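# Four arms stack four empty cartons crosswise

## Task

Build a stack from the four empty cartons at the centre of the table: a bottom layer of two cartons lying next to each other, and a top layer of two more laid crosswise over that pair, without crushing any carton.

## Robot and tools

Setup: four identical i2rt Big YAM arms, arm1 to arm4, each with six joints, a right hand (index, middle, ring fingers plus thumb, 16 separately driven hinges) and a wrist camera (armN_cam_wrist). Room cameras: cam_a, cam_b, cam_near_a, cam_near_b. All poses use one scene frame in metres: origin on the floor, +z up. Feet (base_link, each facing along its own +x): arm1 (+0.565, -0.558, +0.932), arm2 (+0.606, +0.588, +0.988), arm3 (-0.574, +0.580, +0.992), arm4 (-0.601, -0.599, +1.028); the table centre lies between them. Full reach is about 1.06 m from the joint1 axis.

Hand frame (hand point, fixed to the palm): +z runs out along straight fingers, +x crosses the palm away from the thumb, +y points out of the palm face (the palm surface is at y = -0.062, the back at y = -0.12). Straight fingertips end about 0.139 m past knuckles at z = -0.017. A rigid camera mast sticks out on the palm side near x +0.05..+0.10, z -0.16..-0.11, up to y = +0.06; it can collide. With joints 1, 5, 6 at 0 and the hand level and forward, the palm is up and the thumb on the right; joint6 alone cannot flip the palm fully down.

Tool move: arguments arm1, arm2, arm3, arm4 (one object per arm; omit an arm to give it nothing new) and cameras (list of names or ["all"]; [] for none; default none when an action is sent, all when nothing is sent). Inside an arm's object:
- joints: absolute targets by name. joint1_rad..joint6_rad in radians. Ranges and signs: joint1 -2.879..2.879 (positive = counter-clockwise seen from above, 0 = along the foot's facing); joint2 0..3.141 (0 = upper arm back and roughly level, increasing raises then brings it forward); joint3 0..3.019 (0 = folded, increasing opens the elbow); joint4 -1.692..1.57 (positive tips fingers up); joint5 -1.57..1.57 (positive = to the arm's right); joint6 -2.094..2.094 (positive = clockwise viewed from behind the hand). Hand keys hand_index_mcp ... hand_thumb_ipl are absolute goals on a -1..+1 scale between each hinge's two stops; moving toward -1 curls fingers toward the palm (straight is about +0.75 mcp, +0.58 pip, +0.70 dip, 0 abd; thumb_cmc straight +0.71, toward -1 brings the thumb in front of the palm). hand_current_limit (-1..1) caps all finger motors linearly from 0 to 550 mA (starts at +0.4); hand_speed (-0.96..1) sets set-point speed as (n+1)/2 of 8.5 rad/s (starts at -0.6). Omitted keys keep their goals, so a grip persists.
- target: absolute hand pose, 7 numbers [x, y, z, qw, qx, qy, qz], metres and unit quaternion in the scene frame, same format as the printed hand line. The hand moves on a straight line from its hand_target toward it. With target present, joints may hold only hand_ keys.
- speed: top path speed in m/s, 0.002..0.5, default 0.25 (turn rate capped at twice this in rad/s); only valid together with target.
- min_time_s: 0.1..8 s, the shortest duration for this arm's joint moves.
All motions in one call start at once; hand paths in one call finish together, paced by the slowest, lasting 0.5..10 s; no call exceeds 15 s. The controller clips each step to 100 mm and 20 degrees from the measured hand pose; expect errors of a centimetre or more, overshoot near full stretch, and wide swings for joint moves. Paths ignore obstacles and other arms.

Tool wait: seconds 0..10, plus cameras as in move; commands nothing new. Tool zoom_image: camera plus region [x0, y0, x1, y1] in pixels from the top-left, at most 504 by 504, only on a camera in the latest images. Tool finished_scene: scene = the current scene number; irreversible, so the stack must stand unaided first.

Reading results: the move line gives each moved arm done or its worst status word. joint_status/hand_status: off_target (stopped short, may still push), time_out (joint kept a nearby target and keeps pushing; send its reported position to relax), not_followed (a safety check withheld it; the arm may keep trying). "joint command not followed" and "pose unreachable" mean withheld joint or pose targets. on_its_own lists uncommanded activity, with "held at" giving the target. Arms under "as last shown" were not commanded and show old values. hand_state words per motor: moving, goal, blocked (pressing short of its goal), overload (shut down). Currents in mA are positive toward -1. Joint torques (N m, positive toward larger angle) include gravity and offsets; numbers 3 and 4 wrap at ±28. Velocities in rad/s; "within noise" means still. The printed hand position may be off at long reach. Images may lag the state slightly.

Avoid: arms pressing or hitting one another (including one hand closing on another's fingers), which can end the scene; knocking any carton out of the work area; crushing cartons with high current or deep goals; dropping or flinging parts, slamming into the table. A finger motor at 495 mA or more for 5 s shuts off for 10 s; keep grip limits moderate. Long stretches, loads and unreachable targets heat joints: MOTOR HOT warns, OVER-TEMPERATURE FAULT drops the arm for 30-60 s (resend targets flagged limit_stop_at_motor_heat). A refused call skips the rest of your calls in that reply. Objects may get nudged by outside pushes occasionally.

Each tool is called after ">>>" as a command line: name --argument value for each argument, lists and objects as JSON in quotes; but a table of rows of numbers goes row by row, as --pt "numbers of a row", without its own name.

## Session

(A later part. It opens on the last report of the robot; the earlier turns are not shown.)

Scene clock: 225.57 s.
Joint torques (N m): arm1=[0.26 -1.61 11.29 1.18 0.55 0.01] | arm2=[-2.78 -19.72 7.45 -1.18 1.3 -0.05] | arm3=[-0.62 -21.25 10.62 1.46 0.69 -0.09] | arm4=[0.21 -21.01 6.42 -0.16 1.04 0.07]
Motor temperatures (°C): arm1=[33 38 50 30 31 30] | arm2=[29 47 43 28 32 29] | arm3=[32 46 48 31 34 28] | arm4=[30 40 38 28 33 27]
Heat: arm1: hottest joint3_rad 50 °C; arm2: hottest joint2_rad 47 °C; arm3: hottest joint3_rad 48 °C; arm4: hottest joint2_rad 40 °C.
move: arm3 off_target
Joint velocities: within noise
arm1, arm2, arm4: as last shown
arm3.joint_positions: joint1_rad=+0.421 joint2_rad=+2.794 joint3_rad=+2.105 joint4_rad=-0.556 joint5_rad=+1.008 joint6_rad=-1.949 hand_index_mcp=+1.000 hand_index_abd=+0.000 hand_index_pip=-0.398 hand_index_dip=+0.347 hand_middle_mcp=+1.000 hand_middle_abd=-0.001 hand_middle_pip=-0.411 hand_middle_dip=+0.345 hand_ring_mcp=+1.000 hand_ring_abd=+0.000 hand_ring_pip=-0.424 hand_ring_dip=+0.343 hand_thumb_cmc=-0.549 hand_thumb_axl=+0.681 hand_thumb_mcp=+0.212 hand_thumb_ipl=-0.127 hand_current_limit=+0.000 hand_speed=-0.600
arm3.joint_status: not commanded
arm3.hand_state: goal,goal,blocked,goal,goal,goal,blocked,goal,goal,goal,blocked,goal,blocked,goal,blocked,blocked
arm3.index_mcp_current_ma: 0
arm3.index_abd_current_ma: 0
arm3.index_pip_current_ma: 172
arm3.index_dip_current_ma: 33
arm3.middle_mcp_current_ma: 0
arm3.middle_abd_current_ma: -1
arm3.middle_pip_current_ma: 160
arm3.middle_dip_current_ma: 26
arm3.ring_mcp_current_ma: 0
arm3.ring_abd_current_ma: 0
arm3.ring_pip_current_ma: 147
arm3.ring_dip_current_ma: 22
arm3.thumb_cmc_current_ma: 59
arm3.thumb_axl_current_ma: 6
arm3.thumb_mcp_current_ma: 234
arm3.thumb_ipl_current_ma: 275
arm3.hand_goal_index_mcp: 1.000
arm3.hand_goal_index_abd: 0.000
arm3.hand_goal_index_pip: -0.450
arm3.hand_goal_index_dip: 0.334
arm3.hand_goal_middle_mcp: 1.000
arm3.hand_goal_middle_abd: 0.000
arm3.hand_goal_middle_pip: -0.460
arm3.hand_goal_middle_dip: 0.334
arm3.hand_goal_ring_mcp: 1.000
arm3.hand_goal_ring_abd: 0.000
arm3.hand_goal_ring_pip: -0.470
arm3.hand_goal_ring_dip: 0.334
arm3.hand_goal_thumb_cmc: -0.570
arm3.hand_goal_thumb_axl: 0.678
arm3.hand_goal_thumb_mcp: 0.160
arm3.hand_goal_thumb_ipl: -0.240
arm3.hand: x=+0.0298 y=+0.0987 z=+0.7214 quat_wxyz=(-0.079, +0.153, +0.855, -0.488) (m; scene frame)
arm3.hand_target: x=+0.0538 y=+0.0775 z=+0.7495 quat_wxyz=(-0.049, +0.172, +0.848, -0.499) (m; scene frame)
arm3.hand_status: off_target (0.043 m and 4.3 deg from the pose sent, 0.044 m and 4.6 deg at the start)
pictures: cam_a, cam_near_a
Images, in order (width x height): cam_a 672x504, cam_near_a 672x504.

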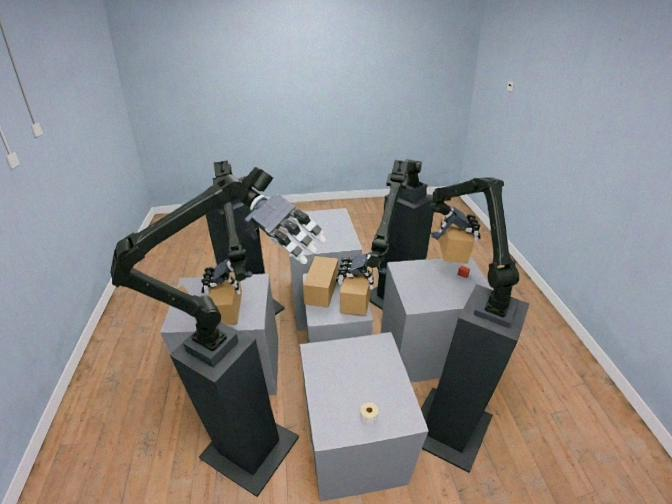

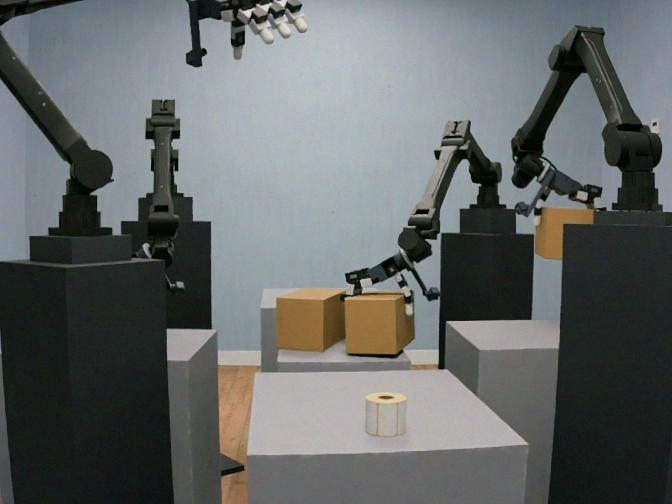

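>>> move --arm3 '{"target": [0.053, 0.079, 0.732, 0.0497, -0.1719, -0.8496, 0.4992], "speed": 0.05}' --cameras '["cam_near_a", "cam_a"]'

>>> zoom_image --camera "cam_near_a" --region '[240, 210, 440, 390]'

>>> move --arm3 '{"joints": {"hand_index_pip": 0.1, "hand_middle_pip": 0.1, "hand_ring_pip": 0.1, "hand_index_dip": 0.406, "hand_middle_dip": 0.406, "hand_ring_dip": 0.406, "hand_thumb_mcp": 0.27, "hand_thumb_ipl": 0.22}}'

>>> move --arm3 '{"target": [0.053, 0.088, 0.84, 0.0497, -0.1719, -0.8496, 0.4992], "speed": 0.1}' --cameras '["cam_near_a", "cam_a"]'

>>> zoom_image --camera "cam_near_a" --region '[240, 210, 440, 390]'

>>> zoom_image --camera "cam_a" --region '[280, 230, 400, 340]'

Scene clock: 232.57 s.
Joint torques (N m): arm1=[0.26 -1.55 11.3 1.2 0.55 0.01] | arm2=[-2.9 -19.66 7.61 -1.14 1.32 -0.07] | arm3=[-0.56 -20.37 10.25 1.5 0.72 -0.05] | arm4=[0.32 -21.13 6.39 -0.12 1.04 0.06]
Motor temperatures (°C): arm1=[33 38 49 30 31 30] | arm2=[29 47 43 28 32 29] | arm3=[32 45 49 31 34 28] | arm4=[30 40 38 28 33 27]
Heat: arm1: hottest joint3_rad 49 °C; arm2: hottest joint2_rad 47 °C; arm3: hottest joint3_rad 49 °C; arm4: hottest joint2_rad 40 °C.
move: arm3 off_target
Joint velocities: within noise
arm1, arm2, arm4: as last shown
arm3.joint_positions: joint1_rad=+0.421 joint2_rad=+2.806 joint3_rad=+2.119 joint4_rad=-0.537 joint5_rad=+1.008 joint6_rad=-1.952 hand_index_mcp=+1.000 hand_index_abd=+0.000 hand_index_pip=-0.399 hand_index_dip=+0.347 hand_middle_mcp=+1.000 hand_middle_abd=-0.001 hand_middle_pip=-0.413 hand_middle_dip=+0.345 hand_ring_mcp=+1.000 hand_ring_abd=+0.000 hand_ring_pip=-0.427 hand_ring_dip=+0.343 hand_thumb_cmc=-0.547 hand_thumb_axl=+0.681 hand_thumb_mcp=+0.212 hand_thumb_ipl=-0.127 hand_current_limit=+0.000 hand_speed=-0.600
arm3.joint_status: not commanded
arm3.hand_state: goal,goal,blocked,goal,goal,goal,blocked,goal,goal,goal,blocked,goal,blocked,goal,blocked,blocked
arm3.index_mcp_current_ma: 0
arm3.index_abd_current_ma: 0
arm3.index_pip_current_ma: 167
arm3.index_dip_current_ma: 33
arm3.middle_mcp_current_ma: 0
arm3.middle_abd_current_ma: -1
arm3.middle_pip_current_ma: 153
arm3.middle_dip_current_ma: 26
arm3.ring_mcp_current_ma: 0
arm3.ring_abd_current_ma: 0
arm3.ring_pip_current_ma: 138
arm3.ring_dip_current_ma: 22
arm3.thumb_cmc_current_ma: 64
arm3.thumb_axl_current_ma: 7
arm3.thumb_mcp_current_ma: 236
arm3.thumb_ipl_current_ma: 275
arm3.hand_goal_index_mcp: 1.000
arm3.hand_goal_index_abd: 0.000
arm3.hand_goal_index_pip: -0.450
arm3.hand_goal_index_dip: 0.334
arm3.hand_goal_middle_mcp: 1.000
arm3.hand_goal_middle_abd: 0.000
arm3.hand_goal_middle_pip: -0.460
arm3.hand_goal_middle_dip: 0.334
arm3.hand_goal_ring_mcp: 1.000
arm3.hand_goal_ring_abd: 0.000
arm3.hand_goal_ring_pip: -0.470
arm3.hand_goal_ring_dip: 0.334
arm3.hand_goal_thumb_cmc: -0.570
arm3.hand_goal_thumb_axl: 0.678
arm3.hand_goal_thumb_mcp: 0.160
arm3.hand_goal_thumb_ipl: -0.240
arm3.hand: x=+0.0345 y=+0.0958 z=+0.7186 quat_wxyz=(-0.072, +0.157, +0.854, -0.491) (m; scene frame)
arm3.hand_target: x=+0.0520 y=+0.0795 z=+0.7328 quat_wxyz=(-0.049, +0.172, +0.848, -0.499) (m; scene frame)
arm3.hand_status: off_target (0.028 m and 3.3 deg from the pose sent, 0.032 m and 4.3 deg at the start)
pictures: cam_a, cam_near_a
Images, in order (width x height): cam_a 672x504, cam_near_a 672x504.

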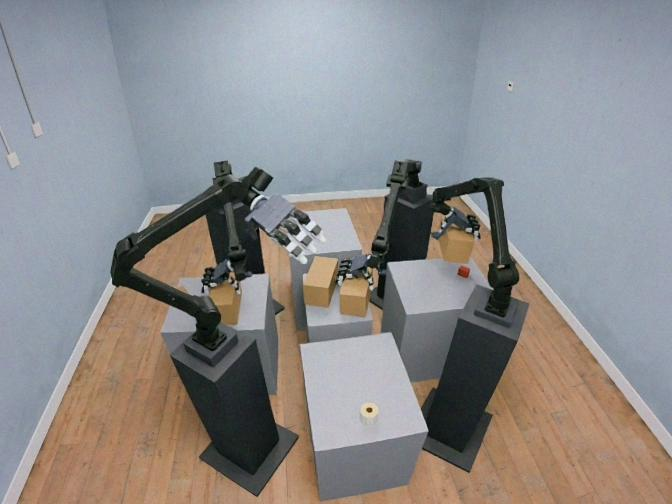

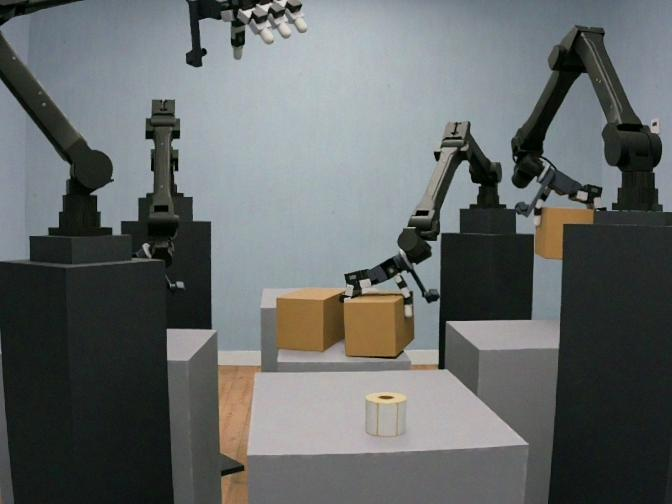

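Scaled by 2.520.

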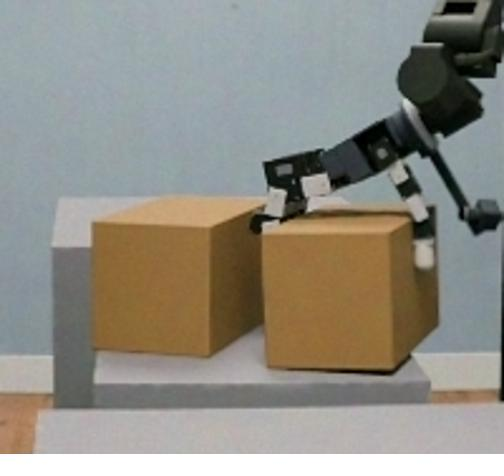

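Scene clock: 233.43 s.
Joint torques (N m): arm1=[0.32 -1.55 11.29 1.18 0.55 0.01] | arm2=[-3.14 -19.55 7.53 -1.11 1.3 -0.04] | arm3=[-0.5 -20.6 10.21 1.47 0.74 -0.06] | arm4=[0.32 -21.07 6.46 -0.17 1.05 0.07]
Motor temperatures (°C): arm1=[33 38 49 30 31 30] | arm2=[29 47 43 28 32 29] | arm3=[32 45 49 31 34 28] | arm4=[30 40 38 28 33 27]
Heat: arm1: hottest joint3_rad 49 °C; arm2: hottest joint2_rad 47 °C; arm3: hottest joint3_rad 49 °C; arm4: hottest joint2_rad 40 °C.
move: arm3 done
Joint velocities: within noise
arm1, arm2, arm4: as last shown
arm3.joint_positions: joint1_rad=+0.421 joint2_rad=+2.811 joint3_rad=+2.119 joint4_rad=-0.536 joint5_rad=+1.008 joint6_rad=-1.952 hand_index_mcp=+0.993 hand_index_abd=+0.000 hand_index_pip=+0.095 hand_index_dip=+0.404 hand_middle_mcp=+0.994 hand_middle_abd=-0.001 hand_middle_pip=+0.094 hand_middle_dip=+0.404 hand_ring_mcp=+0.993 hand_ring_abd=+0.000 hand_ring_pip=+0.093 hand_ring_dip=+0.404 hand_thumb_cmc=-0.568 hand_thumb_axl=+0.680 hand_thumb_mcp=+0.265 hand_thumb_ipl=+0.216 hand_current_limit=+0.000 hand_speed=-0.600
arm3.joint_status: all done
arm3.hand_state: goal,goal,goal,goal,goal,goal,goal,goal,goal,goal,goal,goal,goal,goal,goal,goal
arm3.index_mcp_current_ma: -15
arm3.index_abd_current_ma: 0
arm3.index_pip_current_ma: -11
arm3.index_dip_current_ma: -4
arm3.middle_mcp_current_ma: -13
arm3.middle_abd_current_ma: -1
arm3.middle_pip_current_ma: -13
arm3.middle_dip_current_ma: -4
arm3.ring_mcp_current_ma: -16
arm3.ring_abd_current_ma: 0
arm3.ring_pip_current_ma: -15
arm3.ring_dip_current_ma: -4
arm3.thumb_cmc_current_ma: 4
arm3.thumb_axl_current_ma: 4
arm3.thumb_mcp_current_ma: -13
arm3.thumb_ipl_current_ma: -9
arm3.hand_goal_index_mcp: 1.000
arm3.hand_goal_index_abd: 0.000
arm3.hand_goal_index_pip: 0.100
arm3.hand_goal_index_dip: 0.406
arm3.hand_goal_middle_mcp: 1.000
arm3.hand_goal_middle_abd: 0.000
arm3.hand_goal_middle_pip: 0.100
arm3.hand_goal_middle_dip: 0.406
arm3.hand_goal_ring_mcp: 1.000
arm3.hand_goal_ring_abd: 0.000
arm3.hand_goal_ring_pip: 0.100
arm3.hand_goal_ring_dip: 0.406
arm3.hand_goal_thumb_cmc: -0.570
arm3.hand_goal_thumb_axl: 0.678
arm3.hand_goal_thumb_mcp: 0.270
arm3.hand_goal_thumb_ipl: 0.220
arm3.hand: x=+0.0332 y=+0.0966 z=+0.7153 quat_wxyz=(-0.073, +0.156, +0.854, -0.491) (m; scene frame)
arm3.hand_target: x=+0.0519 y=+0.0796 z=+0.7323 quat_wxyz=(-0.049, +0.172, +0.848, -0.499) (m; scene frame)
arm3.hand_status: not commanded
pictures: none

Scene clock: 235.20 s.
Joint torques (N m): arm1=[0.32 -1.61 11.29 1.2 0.55 0.01] | arm2=[-2.78 -20.07 7.58 -1.11 1.3 -0.05] | arm3=[0.38 -23.18 6.95 0.34 0.9 0.11] | arm4=[0.21 -21.07 6.41 -0.16 1.04 0.06]
Motor temperatures (°C): arm1=[33 38 49 30 31 30] | arm2=[29 47 43 28 32 29] | arm3=[32 45 49 31 34 28] | arm4=[30 40 38 28 33 27]
Heat: arm1: hottest joint3_rad 49 °C; arm2: hottest joint2_rad 47 °C; arm3: hottest joint3_rad 49 °C; arm4: hottest joint2_rad 40 °C.
move: arm3 off_target
Joint velocities: within noise
arm1, arm2, arm4: as last shown
arm3.joint_positions: joint1_rad=+0.421 joint2_rad=+2.639 joint3_rad=+2.059 joint4_rad=-0.620 joint5_rad=+1.008 joint6_rad=-1.951 hand_index_mcp=+0.993 hand_index_abd=+0.000 hand_index_pip=+0.095 hand_index_dip=+0.404 hand_middle_mcp=+0.994 hand_middle_abd=-0.001 hand_middle_pip=+0.094 hand_middle_dip=+0.404 hand_ring_mcp=+0.993 hand_ring_abd=+0.000 hand_ring_pip=+0.093 hand_ring_dip=+0.404 hand_thumb_cmc=-0.568 hand_thumb_axl=+0.680 hand_thumb_mcp=+0.265 hand_thumb_ipl=+0.216 hand_current_limit=+0.000 hand_speed=-0.600
arm3.joint_status: not commanded
arm3.hand_state: goal,goal,goal,goal,goal,goal,goal,goal,goal,goal,goal,goal,goal,goal,goal,goal
arm3.index_mcp_current_ma: -17
arm3.index_abd_current_ma: 0
arm3.index_pip_current_ma: -11
arm3.index_dip_current_ma: -4
arm3.middle_mcp_current_ma: -14
arm3.middle_abd_current_ma: -1
arm3.middle_pip_current_ma: -12
arm3.middle_dip_current_ma: -4
arm3.ring_mcp_current_ma: -17
arm3.ring_abd_current_ma: 0
arm3.ring_pip_current_ma: -15
arm3.ring_dip_current_ma: -4
arm3.thumb_cmc_current_ma: 3
arm3.thumb_axl_current_ma: 4
arm3.thumb_mcp_current_ma: -13
arm3.thumb_ipl_current_ma: -9
arm3.hand_goal_index_mcp: 1.000
arm3.hand_goal_index_abd: 0.000
arm3.hand_goal_index_pip: 0.100
arm3.hand_goal_index_dip: 0.406
arm3.hand_goal_middle_mcp: 1.000
arm3.hand_goal_middle_abd: 0.000
arm3.hand_goal_middle_pip: 0.100
arm3.hand_goal_middle_dip: 0.406
arm3.hand_goal_ring_mcp: 1.000
arm3.hand_goal_ring_abd: 0.000
arm3.hand_goal_ring_pip: 0.100
arm3.hand_goal_ring_dip: 0.406
arm3.hand_goal_thumb_cmc: -0.570
arm3.hand_goal_thumb_axl: 0.678
arm3.hand_goal_thumb_mcp: 0.270
arm3.hand_goal_thumb_ipl: 0.220
arm3.hand: x=+0.0457 y=+0.0881 z=+0.8161 quat_wxyz=(-0.062, +0.163, +0.851, -0.495) (m; scene frame)
arm3.hand_target: x=+0.0540 y=+0.0870 z=+0.8388 quat_wxyz=(-0.050, +0.171, +0.848, -0.498) (m; scene frame)
arm3.hand_status: off_target (0.025 m and 1.8 deg from the pose sent, 0.127 m and 3.4 deg at the start)
pictures: cam_a, cam_near_a
Images, in order (width x height): cam_a 672x504, cam_near_a 672x504.

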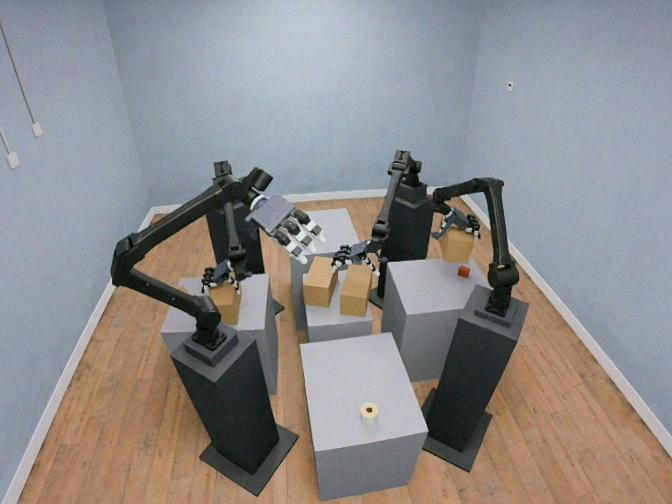

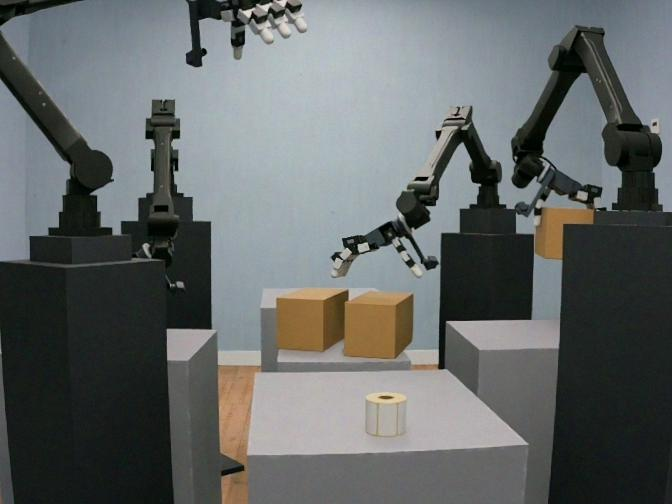

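Scaled by 2.520.

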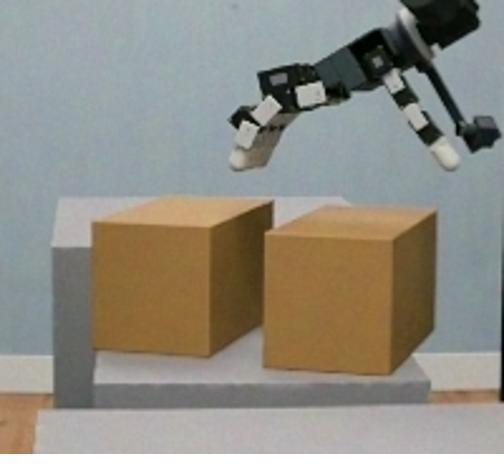

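Scaled by 4.200.

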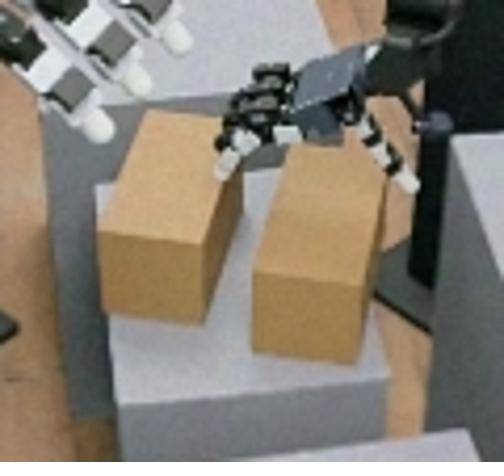

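>>> move --arm3 '{"target": [0.078, 0.108, 0.85, 0.0497, -0.1719, -0.8496, 0.4992], "speed": 0.1, "joints": {"hand_index_pip": 0.58, "hand_middle_pip": 0.58, "hand_ring_pip": 0.58, "hand_index_dip": 0.70, "hand_middle_dip": 0.70, "hand_ring_dip": 0.70, "hand_thumb_mcp": 0.225, "hand_thumb_ipl": -0.157}}'

>>> move --arm3 '{"target": [0.077, 0.108, 0.762, 0.0497, -0.1719, -0.8496, 0.4992], "speed": 0.1}' --cameras '["cam_near_a", "cam_a", "arm3_cam_wrist"]'

>>> zoom_image --camera "cam_near_a" --region '[240, 210, 440, 390]'

>>> zoom_image --camera "cam_a" --region '[280, 230, 400, 340]'

Scene clock: 266.60 s.
Joint torques (N m): arm1=[0.32 -1.61 11.29 1.18 0.55 0.01] | arm2=[-2.9 -19.49 7.6 -1.17 1.32 -0.06] | arm3=[0.15 -22.24 11.06 0.23 1.29 0.08] | arm4=[0.26 -21.25 6.43 -0.13 1.04 0.05]
Motor temperatures (°C): arm1=[33 35 50 30 31 30] | arm2=[29 48 43 28 33 29] | arm3=[32 46 47 31 34 28] | arm4=[30 40 38 28 34 27]
Heat: arm1: hottest joint3_rad 50 °C; arm2: hottest joint2_rad 48 °C; arm3: hottest joint3_rad 47 °C; arm4: hottest joint2_rad 40 °C.
move: arm3 off_target
Joint velocities: within noise
arm1, arm2, arm4: as last shown
arm3.joint_positions: joint1_rad=+0.475 joint2_rad=+2.639 joint3_rad=+2.079 joint4_rad=-0.737 joint5_rad=+1.014 joint6_rad=-1.880 hand_index_mcp=+0.992 hand_index_abd=+0.000 hand_index_pip=+0.573 hand_index_dip=+0.697 hand_middle_mcp=+0.993 hand_middle_abd=-0.001 hand_middle_pip=+0.573 hand_middle_dip=+0.697 hand_ring_mcp=+0.992 hand_ring_abd=+0.000 hand_ring_pip=+0.571 hand_ring_dip=+0.697 hand_thumb_cmc=-0.568 hand_thumb_axl=+0.680 hand_thumb_mcp=+0.226 hand_thumb_ipl=-0.154 hand_current_limit=+0.000 hand_speed=-0.600
arm3.joint_status: all done
arm3.hand_state: goal,goal,goal,goal,goal,goal,goal,goal,goal,goal,goal,goal,goal,goal,goal,goal
arm3.index_mcp_current_ma: -18
arm3.index_abd_current_ma: 0
arm3.index_pip_current_ma: -14
arm3.index_dip_current_ma: -5
arm3.middle_mcp_current_ma: -15
arm3.middle_abd_current_ma: -1
arm3.middle_pip_current_ma: -16
arm3.middle_dip_current_ma: -5
arm3.ring_mcp_current_ma: -18
arm3.ring_abd_current_ma: 0
arm3.ring_pip_current_ma: -19
arm3.ring_dip_current_ma: -6
arm3.thumb_cmc_current_ma: 3
arm3.thumb_axl_current_ma: 4
arm3.thumb_mcp_current_ma: 0
arm3.thumb_ipl_current_ma: 5
arm3.hand_goal_index_mcp: 1.000
arm3.hand_goal_index_abd: 0.000
arm3.hand_goal_index_pip: 0.580
arm3.hand_goal_index_dip: 0.700
arm3.hand_goal_middle_mcp: 1.000
arm3.hand_goal_middle_abd: 0.000
arm3.hand_goal_middle_pip: 0.580
arm3.hand_goal_middle_dip: 0.700
arm3.hand_goal_ring_mcp: 1.000
arm3.hand_goal_ring_abd: 0.000
arm3.hand_goal_ring_pip: 0.580
arm3.hand_goal_ring_dip: 0.700
arm3.hand_goal_thumb_cmc: -0.570
arm3.hand_goal_thumb_axl: 0.678
arm3.hand_goal_thumb_mcp: 0.226
arm3.hand_goal_thumb_ipl: -0.156
arm3.hand: x=+0.0600 y=+0.1271 z=+0.8182 quat_wxyz=(-0.072, +0.148, +0.857, -0.488) (m; scene frame)
arm3.hand_target: x=+0.0808 y=+0.1136 z=+0.8508 quat_wxyz=(-0.047, +0.168, +0.849, -0.500) (m; scene frame)
arm3.hand_status: off_target (0.041 m and 4.0 deg from the pose sent, 0.051 m and 1.8 deg at the start)
pictures: none

Scene clock: 268.30 s.
Joint torques (N m): arm1=[0.32 -1.61 11.29 1.18 0.55 0.01] | arm2=[-3.02 -19.72 7.56 -1.16 1.29 -0.05] | arm3=[-0.56 -21.3 10.51 1.25 1.18 0.1] | arm4=[0.32 -21.19 6.39 -0.14 1.05 0.05]
Motor temperatures (°C): arm1=[33 35 50 30 31 30] | arm2=[29 48 43 28 33 29] | arm3=[32 47 48 31 34 28] | arm4=[30 40 38 28 34 27]
Heat: arm1: hottest joint3_rad 50 °C; arm2: hottest joint2_rad 48 °C; arm3: hottest joint3_rad 48 °C; arm4: hottest joint2_rad 40 °C.
move: arm3 off_target
Joint velocities: within noise
arm1, arm4: as last shown
arm2.joint_positions: joint1_rad=-0.771 joint2_rad=+2.210 joint3_rad=+1.683 joint4_rad=-1.455 joint5_rad=+0.990 joint6_rad=-1.110 hand_index_mcp=+1.000 hand_index_abd=+0.000 hand_index_pip=-0.395 hand_index_dip=+0.350 hand_middle_mcp=+1.000 hand_middle_abd=+0.000 hand_middle_pip=-0.406 hand_middle_dip=+0.346 hand_ring_mcp=+1.000 hand_ring_abd=+0.000 hand_ring_pip=-0.419 hand_ring_dip=+0.345 hand_thumb_cmc=-0.547 hand_thumb_axl=+0.682 hand_thumb_mcp=+0.220 hand_thumb_ipl=-0.152 hand_current_limit=+0.000 hand_speed=-0.600
arm2.joint_status: not commanded
arm2.hand_state: goal,goal,blocked,goal,goal,goal,blocked,goal,goal,goal,blocked,goal,blocked,goal,blocked,blocked
arm2.index_mcp_current_ma: 0
arm2.index_abd_current_ma: 0
arm2.index_pip_current_ma: 80
arm2.index_dip_current_ma: 11
arm2.middle_mcp_current_ma: 0
arm2.middle_abd_current_ma: 0
arm2.middle_pip_current_ma: 80
arm2.middle_dip_current_ma: 7
arm2.ring_mcp_current_ma: 0
arm2.ring_abd_current_ma: 0
arm2.ring_pip_current_ma: 72
arm2.ring_dip_current_ma: 6
arm2.thumb_cmc_current_ma: 20
arm2.thumb_axl_current_ma: 1
arm2.thumb_mcp_current_ma: 144
arm2.thumb_ipl_current_ma: 275
arm2.hand_goal_index_mcp: 1.000
arm2.hand_goal_index_abd: 0.000
arm2.hand_goal_index_pip: -0.450
arm2.hand_goal_index_dip: 0.334
arm2.hand_goal_middle_mcp: 1.000
arm2.hand_goal_middle_abd: 0.000
arm2.hand_goal_middle_pip: -0.460
arm2.hand_goal_middle_dip: 0.334
arm2.hand_goal_ring_mcp: 1.000
arm2.hand_goal_ring_abd: 0.000
arm2.hand_goal_ring_pip: -0.470
arm2.hand_goal_ring_dip: 0.334
arm2.hand_goal_thumb_cmc: -0.570
arm2.hand_goal_thumb_axl: 0.678
arm2.hand_goal_thumb_mcp: 0.160
arm2.hand_goal_thumb_ipl: -0.240
arm2.hand: x=+0.0043 y=+0.6555 z=+0.9625 quat_wxyz=(-0.495, +0.864, -0.073, +0.050) (m; scene frame)
arm2.hand_target: x=-0.0036 y=+0.6587 z=+0.9790 quat_wxyz=(-0.497, +0.863, -0.075, +0.043) (m; scene frame)
arm2.hand_status: not commanded
arm3.joint_positions: joint1_rad=+0.464 joint2_rad=+2.782 joint3_rad=+2.137 joint4_rad=-0.669 joint5_rad=+1.014 joint6_rad=-1.880 hand_index_mcp=+0.992 hand_index_abd=+0.000 hand_index_pip=+0.573 hand_index_dip=+0.697 hand_middle_mcp=+0.993 hand_middle_abd=-0.001 hand_middle_pip=+0.573 hand_middle_dip=+0.697 hand_ring_mcp=+0.992 hand_ring_abd=+0.000 hand_ring_pip=+0.572 hand_ring_dip=+0.697 hand_thumb_cmc=-0.568 hand_thumb_axl=+0.680 hand_thumb_mcp=+0.226 hand_thumb_ipl=-0.154 hand_current_limit=+0.000 hand_speed=-0.600
arm3.joint_status: not commanded
arm3.hand_state: goal,goal,goal,goal,goal,goal,goal,goal,goal,goal,goal,goal,goal,goal,goal,goal
arm3.index_mcp_current_ma: -19
arm3.index_abd_current_ma: 0
arm3.index_pip_current_ma: -14
arm3.index_dip_current_ma: -5
arm3.middle_mcp_current_ma: -15
arm3.middle_abd_current_ma: -1
arm3.middle_pip_current_ma: -16
arm3.middle_dip_current_ma: -5
arm3.ring_mcp_current_ma: -19
arm3.ring_abd_current_ma: 0
arm3.ring_pip_current_ma: -18
arm3.ring_dip_current_ma: -6
arm3.thumb_cmc_current_ma: 3
arm3.thumb_axl_current_ma: 4
arm3.thumb_mcp_current_ma: 0
arm3.thumb_ipl_current_ma: 5
arm3.hand_goal_index_mcp: 1.000
arm3.hand_goal_index_abd: 0.000
arm3.hand_goal_index_pip: 0.580
arm3.hand_goal_index_dip: 0.700
arm3.hand_goal_middle_mcp: 1.000
arm3.hand_goal_middle_abd: 0.000
arm3.hand_goal_middle_pip: 0.580
arm3.hand_goal_middle_dip: 0.700
arm3.hand_goal_ring_mcp: 1.000
arm3.hand_goal_ring_abd: 0.000
arm3.hand_goal_ring_pip: 0.580
arm3.hand_goal_ring_dip: 0.700
arm3.hand_goal_thumb_cmc: -0.570
arm3.hand_goal_thumb_axl: 0.678
arm3.hand_goal_thumb_mcp: 0.226
arm3.hand_goal_thumb_ipl: -0.156
arm3.hand: x=+0.0488 y=+0.1245 z=+0.7374 quat_wxyz=(-0.082, +0.149, +0.858, -0.485) (m; scene frame)
arm3.hand_target: x=+0.0713 y=+0.1047 z=+0.7633 quat_wxyz=(-0.051, +0.175, +0.848, -0.498) (m; scene frame)
arm3.hand_status: off_target (0.041 m and 4.9 deg from the pose sent, 0.062 m and 4.0 deg at the start)
pictures: arm3_cam_wrist, cam_a, cam_near_a
Images, in order (width x height): arm3_cam_wrist 672x504, cam_a 672x504, cam_near_a 672x504.

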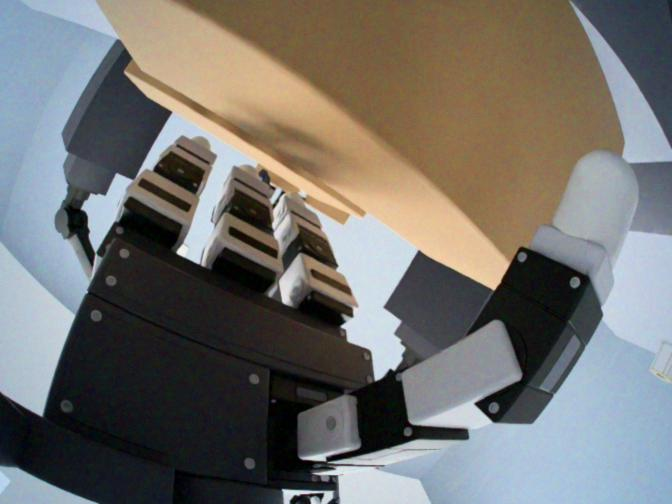

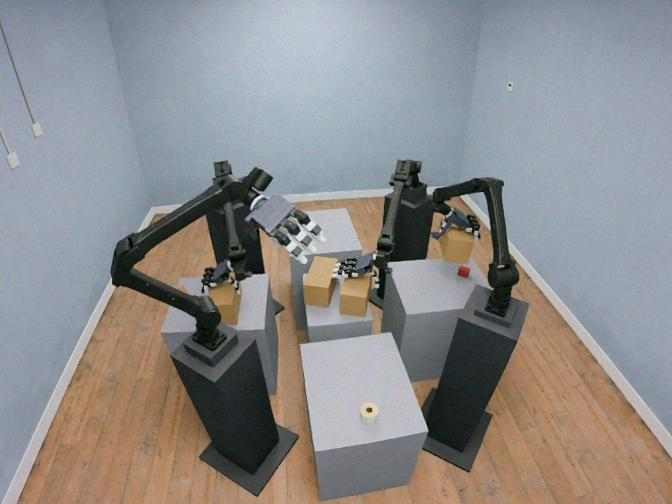

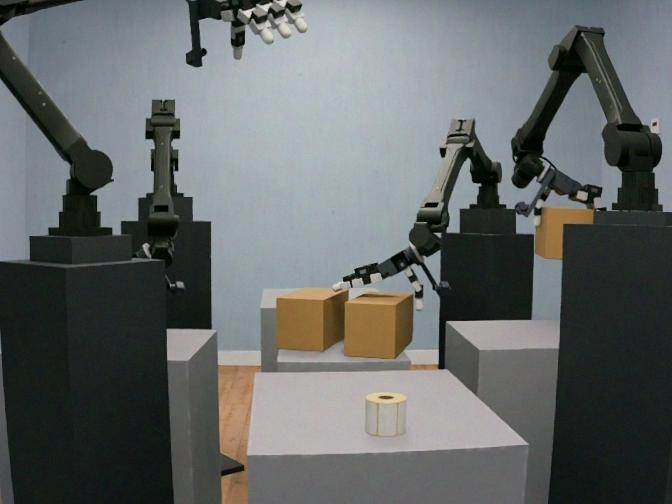

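Scaled by 2.520.

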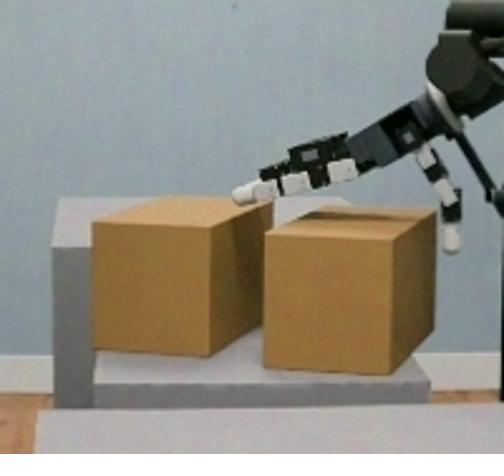

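Scaled by 4.200.

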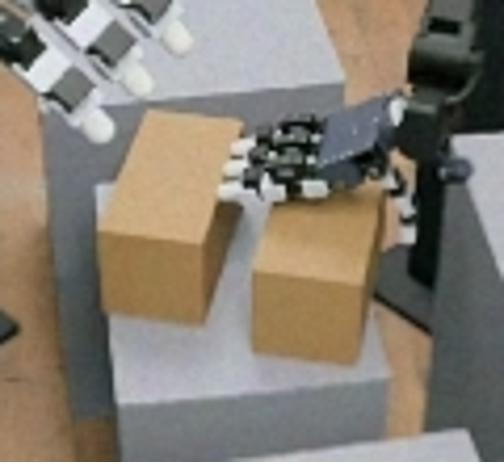

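>>> move --arm3 '{"target": [0.055, 0.049, 0.762, 0.0497, -0.1719, -0.8496, 0.4992], "speed": 0.06}' --cameras '["cam_near_a", "cam_a"]'

>>> zoom_image --camera "cam_near_a" --region '[240, 210, 440, 390]'

>>> zoom_image --camera "cam_a" --region '[280, 230, 400, 340]'

Scene clock: 274.63 s.
Joint torques (N m): arm1=[0.26 -1.61 11.29 1.18 0.55 0.01] | arm2=[-3.19 -19.84 7.56 -1.13 1.31 -0.04] | arm3=[-0.62 -20.95 10.73 1.55 0.64 -0.11] | arm4=[0.21 -21.13 6.41 -0.18 1.05 0.06]
Motor temperatures (°C): arm1=[33 35 50 30 31 30] | arm2=[29 48 43 28 33 29] | arm3=[32 47 48 31 35 28] | arm4=[29 40 38 28 34 27]
Heat: arm1: hottest joint3_rad 50 °C; arm2: hottest joint2_rad 48 °C; arm3: hottest joint3_rad 48 °C; arm4: hottest joint2_rad 40 °C.
move: arm3 off_target
Joint velocities: within noise
arm1.joint_positions: joint1_rad=-0.516 joint2_rad=+0.892 joint3_rad=+1.193 joint4_rad=-1.088 joint5_rad=+0.991 joint6_rad=-2.001 hand_index_mcp=+0.991 hand_index_abd=+0.000 hand_index_pip=+0.014 hand_index_dip=+0.404 hand_middle_mcp=+0.992 hand_middle_abd=+0.000 hand_middle_pip=+0.014 hand_middle_dip=+0.404 hand_ring_mcp=+0.993 hand_ring_abd=+0.000 hand_ring_pip=+0.015 hand_ring_dip=+0.403 hand_thumb_cmc=-0.572 hand_thumb_axl=+0.680 hand_thumb_mcp=+0.265 hand_thumb_ipl=+0.217 hand_current_limit=+0.000 hand_speed=-0.600
arm1.joint_status: not commanded
arm1.hand_state: goal,goal,goal,goal,goal,goal,goal,goal,goal,goal,goal,goal,goal,goal,goal,goal
arm1.index_mcp_current_ma: -4
arm1.index_abd_current_ma: 0
arm1.index_pip_current_ma: -2
arm1.index_dip_current_ma: 0
arm1.middle_mcp_current_ma: -4
arm1.middle_abd_current_ma: 0
arm1.middle_pip_current_ma: -2
arm1.middle_dip_current_ma: 0
arm1.ring_mcp_current_ma: -3
arm1.ring_abd_current_ma: 0
arm1.ring_pip_current_ma: -2
arm1.ring_dip_current_ma: -1
arm1.thumb_cmc_current_ma: 0
arm1.thumb_axl_current_ma: 1
arm1.thumb_mcp_current_ma: -2
arm1.thumb_ipl_current_ma: -1
arm1.hand_goal_index_mcp: 1.000
arm1.hand_goal_index_abd: 0.000
arm1.hand_goal_index_pip: 0.020
arm1.hand_goal_index_dip: 0.406
arm1.hand_goal_middle_mcp: 1.000
arm1.hand_goal_middle_abd: 0.000
arm1.hand_goal_middle_pip: 0.020
arm1.hand_goal_middle_dip: 0.406
arm1.hand_goal_ring_mcp: 1.000
arm1.hand_goal_ring_abd: 0.000
arm1.hand_goal_ring_pip: 0.020
arm1.hand_goal_ring_dip: 0.406
arm1.hand_goal_thumb_cmc: -0.570
arm1.hand_goal_thumb_axl: 0.678
arm1.hand_goal_thumb_mcp: 0.270
arm1.hand_goal_thumb_ipl: 0.220
arm1.hand: x=+0.5049 y=-0.1881 z=+1.3315 quat_wxyz=(+0.549, -0.698, +0.455, -0.075) (m; scene frame)
arm1.hand_target: x=+0.4997 y=-0.1888 z=+1.3313 quat_wxyz=(+0.547, -0.703, +0.449, -0.074) (m; scene frame)
arm1.hand_status: not commanded
arm2: as last shown
arm3.joint_positions: joint1_rad=+0.382 joint2_rad=+2.795 joint3_rad=+2.173 joint4_rad=-0.565 joint5_rad=+0.995 joint6_rad=-1.997 hand_index_mcp=+0.992 hand_index_abd=+0.000 hand_index_pip=+0.574 hand_index_dip=+0.697 hand_middle_mcp=+0.993 hand_middle_abd=-0.001 hand_middle_pip=+0.573 hand_middle_dip=+0.697 hand_ring_mcp=+0.992 hand_ring_abd=+0.000 hand_ring_pip=+0.572 hand_ring_dip=+0.697 hand_thumb_cmc=-0.569 hand_thumb_axl=+0.680 hand_thumb_mcp=+0.226 hand_thumb_ipl=-0.154 hand_current_limit=+0.000 hand_speed=-0.600
arm3.joint_status: not commanded
arm3.hand_state: goal,goal,goal,goal,goal,goal,goal,goal,goal,goal,goal,goal,goal,goal,goal,goal
arm3.index_mcp_current_ma: -19
arm3.index_abd_current_ma: 0
arm3.index_pip_current_ma: -14
arm3.index_dip_current_ma: -5
arm3.middle_mcp_current_ma: -15
arm3.middle_abd_current_ma: -1
arm3.middle_pip_current_ma: -16
arm3.middle_dip_current_ma: -5
arm3.ring_mcp_current_ma: -19
arm3.ring_abd_current_ma: 0
arm3.ring_pip_current_ma: -18
arm3.ring_dip_current_ma: -6
arm3.thumb_cmc_current_ma: 2
arm3.thumb_axl_current_ma: 4
arm3.thumb_mcp_current_ma: 1
arm3.thumb_ipl_current_ma: 5
arm3.hand_goal_index_mcp: 1.000
arm3.hand_goal_index_abd: 0.000
arm3.hand_goal_index_pip: 0.580
arm3.hand_goal_index_dip: 0.700
arm3.hand_goal_middle_mcp: 1.000
arm3.hand_goal_middle_abd: 0.000
arm3.hand_goal_middle_pip: 0.580
arm3.hand_goal_middle_dip: 0.700
arm3.hand_goal_ring_mcp: 1.000
arm3.hand_goal_ring_abd: 0.000
arm3.hand_goal_ring_pip: 0.580
arm3.hand_goal_ring_dip: 0.700
arm3.hand_goal_thumb_cmc: -0.570
arm3.hand_goal_thumb_axl: 0.678
arm3.hand_goal_thumb_mcp: 0.226
arm3.hand_goal_thumb_ipl: -0.156
arm3.hand: x=+0.0323 y=+0.0637 z=+0.7428 quat_wxyz=(-0.075, +0.162, +0.854, -0.489) (m; scene frame)
arm3.hand_target: x=+0.0529 y=+0.0503 z=+0.7612 quat_wxyz=(-0.050, +0.171, +0.849, -0.498) (m; scene frame)
arm3.hand_status: off_target (0.033 m and 3.3 deg from the pose sent, 0.080 m and 4.9 deg at the start)
arm4.joint_positions: joint1_rad=-0.492 joint2_rad=+2.748 joint3_rad=+1.823 joint4_rad=-1.013 joint5_rad=+1.016 joint6_rad=-1.197 hand_index_mcp=+1.000 hand_index_abd=+0.000 hand_index_pip=-0.400 hand_index_dip=+0.344 hand_middle_mcp=+1.000 hand_middle_abd=+0.000 hand_middle_pip=-0.414 hand_middle_dip=+0.345 hand_ring_mcp=+1.000 hand_ring_abd=+0.000 hand_ring_pip=-0.426 hand_ring_dip=+0.344 hand_thumb_cmc=-0.549 hand_thumb_axl=+0.679 hand_thumb_mcp=+0.219 hand_thumb_ipl=-0.128 hand_current_limit=+0.000 hand_speed=-0.600
arm4.joint_status: not commanded
arm4.hand_state: goal,goal,blocked,goal,goal,goal,blocked,goal,goal,goal,blocked,goal,blocked,goal,blocked,blocked
arm4.index_mcp_current_ma: 0
arm4.index_abd_current_ma: 0
arm4.index_pip_current_ma: 234
arm4.index_dip_current_ma: 42
arm4.middle_mcp_current_ma: 1
arm4.middle_abd_current_ma: 0
arm4.middle_pip_current_ma: 215
arm4.middle_dip_current_ma: 49
arm4.ring_mcp_current_ma: 0
arm4.ring_abd_current_ma: 0
arm4.ring_pip_current_ma: 207
arm4.ring_dip_current_ma: 46
arm4.thumb_cmc_current_ma: 98
arm4.thumb_axl_current_ma: 7
arm4.thumb_mcp_current_ma: 275
arm4.thumb_ipl_current_ma: 275
arm4.hand_goal_index_mcp: 1.000
arm4.hand_goal_index_abd: 0.000
arm4.hand_goal_index_pip: -0.450
arm4.hand_goal_index_dip: 0.334
arm4.hand_goal_middle_mcp: 1.000
arm4.hand_goal_middle_abd: 0.000
arm4.hand_goal_middle_pip: -0.460
arm4.hand_goal_middle_dip: 0.334
arm4.hand_goal_ring_mcp: 1.000
arm4.hand_goal_ring_abd: 0.000
arm4.hand_goal_ring_pip: -0.470
arm4.hand_goal_ring_dip: 0.334
arm4.hand_goal_thumb_cmc: -0.570
arm4.hand_goal_thumb_axl: 0.678
arm4.hand_goal_thumb_mcp: 0.160
arm4.hand_goal_thumb_ipl: -0.240
arm4.hand: x=+0.0088 y=-0.6021 z=+0.7152 quat_wxyz=(-0.018, +0.001, +0.866, -0.500) (m; scene frame)
arm4.hand_target: x=+0.0242 y=-0.5913 z=+0.7165 quat_wxyz=(-0.001, +0.000, +0.866, -0.500) (m; scene frame)
arm4.hand_status: not commanded
pictures: cam_a, cam_near_a
Images, in order (width x height): cam_a 672x504, cam_near_a 672x504.

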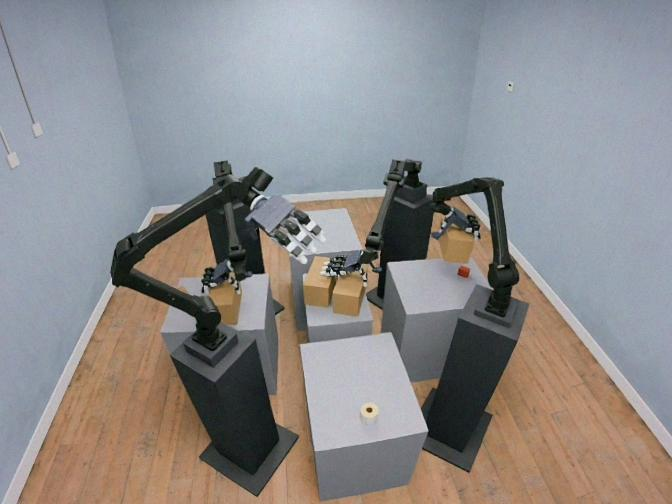

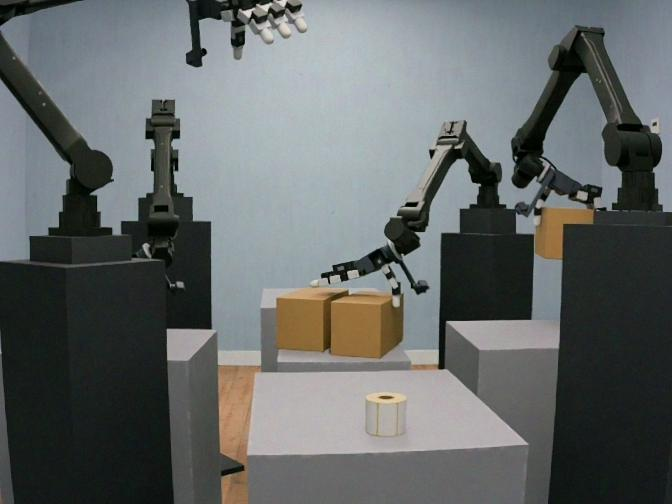

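Scaled by 2.520.

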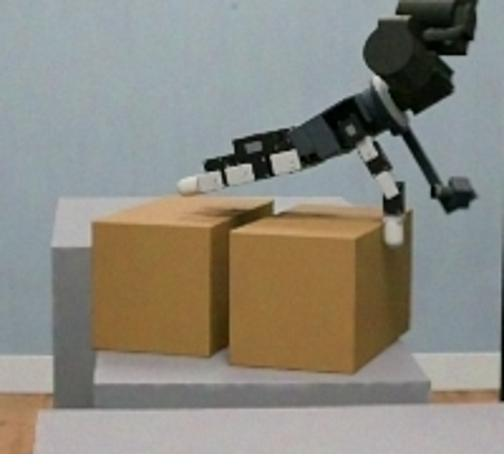

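Scaled by 4.200.

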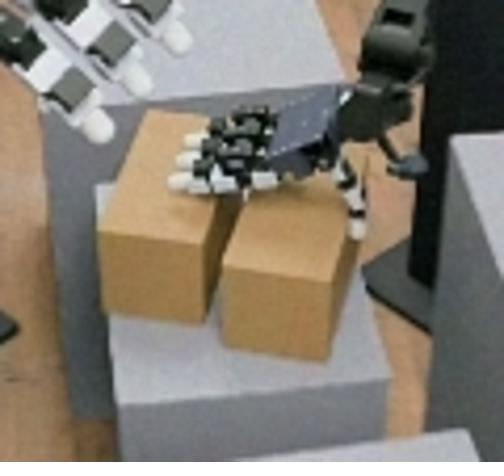

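>>> move --arm3 '{"target": [0.045, 0.020, 0.760, 0.0497, -0.1719, -0.8496, 0.4992], "speed": 0.05}' --cameras '["cam_near_a", "cam_a"]'

>>> zoom_image --camera "cam_near_a" --region '[240, 210, 440, 390]'

>>> zoom_image --camera "cam_a" --region '[280, 230, 400, 340]'

Scene clock: 278.83 s.
Joint torques (N m): arm1=[0.32 -1.61 11.29 1.17 0.55 0.01] | arm2=[-3.02 -19.55 7.57 -1.17 1.31 -0.01] | arm3=[-0.5 -21.36 11.06 1.61 0.64 -0.11] | arm4=[0.32 -21.01 6.39 -0.16 1.04 0.06]
Motor temperatures (°C): arm1=[33 35 50 30 31 30] | arm2=[29 48 43 28 33 29] | arm3=[32 47 49 31 34 28] | arm4=[29 40 38 28 34 27]
Heat: arm1: hottest joint3_rad 50 °C; arm2: hottest joint2_rad 48 °C; arm3: hottest joint3_rad 49 °C; arm4: hottest joint2_rad 40 °C.
move: arm3 off_target
Joint velocities: within noise
arm1, arm2, arm4: as last shown
arm3.joint_positions: joint1_rad=+0.350 joint2_rad=+2.815 joint3_rad=+2.211 joint4_rad=-0.528 joint5_rad=+0.978 joint6_rad=-2.058 hand_index_mcp=+0.992 hand_index_abd=+0.000 hand_index_pip=+0.574 hand_index_dip=+0.697 hand_middle_mcp=+0.993 hand_middle_abd=-0.001 hand_middle_pip=+0.573 hand_middle_dip=+0.697 hand_ring_mcp=+0.992 hand_ring_abd=+0.000 hand_ring_pip=+0.572 hand_ring_dip=+0.697 hand_thumb_cmc=-0.570 hand_thumb_axl=+0.680 hand_thumb_mcp=+0.226 hand_thumb_ipl=-0.154 hand_current_limit=+0.000 hand_speed=-0.600
arm3.joint_status: not commanded
arm3.hand_state: goal,goal,goal,goal,goal,goal,goal,goal,goal,goal,goal,goal,goal,goal,goal,goal
arm3.index_mcp_current_ma: -19
arm3.index_abd_current_ma: 0
arm3.index_pip_current_ma: -14
arm3.index_dip_current_ma: -5
arm3.middle_mcp_current_ma: -15
arm3.middle_abd_current_ma: -1
arm3.middle_pip_current_ma: -16
arm3.middle_dip_current_ma: -5
arm3.ring_mcp_current_ma: -19
arm3.ring_abd_current_ma: 0
arm3.ring_pip_current_ma: -18
arm3.ring_dip_current_ma: -6
arm3.thumb_cmc_current_ma: 0
arm3.thumb_axl_current_ma: 3
arm3.thumb_mcp_current_ma: 1
arm3.thumb_ipl_current_ma: 5
arm3.hand_goal_index_mcp: 1.000
arm3.hand_goal_index_abd: 0.000
arm3.hand_goal_index_pip: 0.580
arm3.hand_goal_index_dip: 0.700
arm3.hand_goal_middle_mcp: 1.000
arm3.hand_goal_middle_abd: 0.000
arm3.hand_goal_middle_pip: 0.580
arm3.hand_goal_middle_dip: 0.700
arm3.hand_goal_ring_mcp: 1.000
arm3.hand_goal_ring_abd: 0.000
arm3.hand_goal_ring_pip: 0.580
arm3.hand_goal_ring_dip: 0.700
arm3.hand_goal_thumb_cmc: -0.570
arm3.hand_goal_thumb_axl: 0.678
arm3.hand_goal_thumb_mcp: 0.226
arm3.hand_goal_thumb_ipl: -0.156
arm3.hand: x=+0.0275 y=+0.0387 z=+0.7425 quat_wxyz=(-0.072, +0.161, +0.854, -0.490) (m; scene frame)
arm3.hand_target: x=+0.0440 y=+0.0206 z=+0.7612 quat_wxyz=(-0.049, +0.172, +0.848, -0.499) (m; scene frame)
arm3.hand_status: off_target (0.031 m and 3.1 deg from the pose sent, 0.049 m and 3.3 deg at the start)
pictures: cam_a, cam_near_a
Images, in order (width x height): cam_a 672x504, cam_near_a 672x504.

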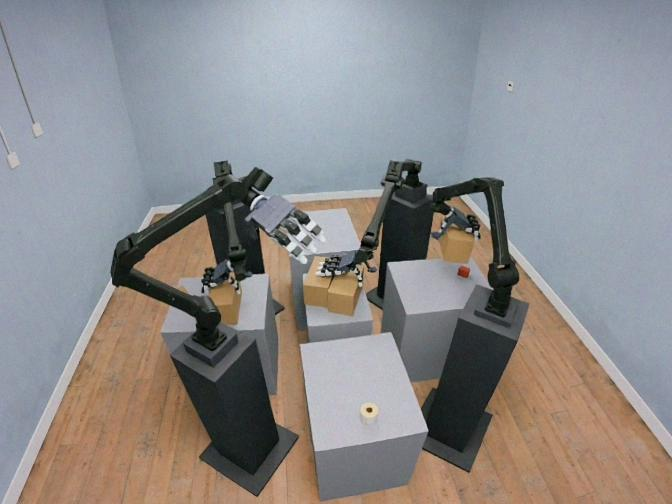

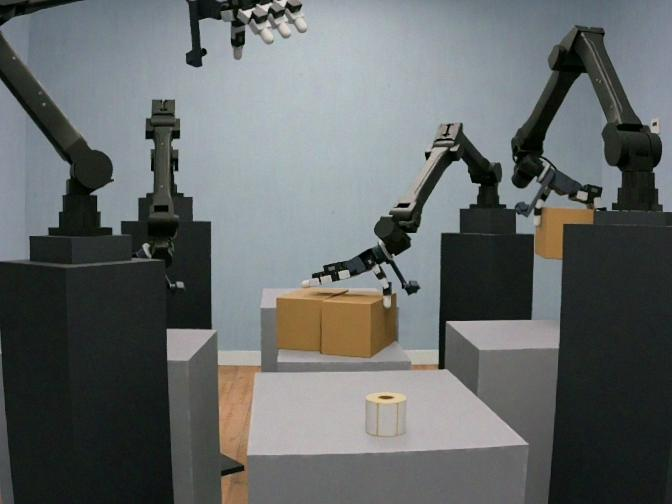

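Scaled by 2.520.

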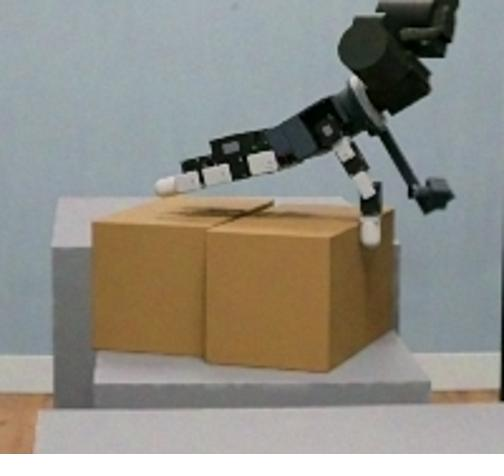

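Scaled by 4.200.

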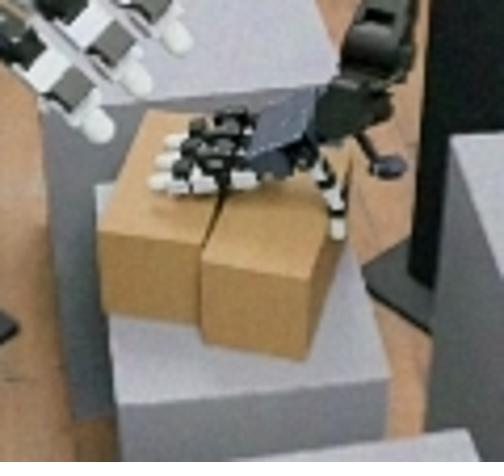

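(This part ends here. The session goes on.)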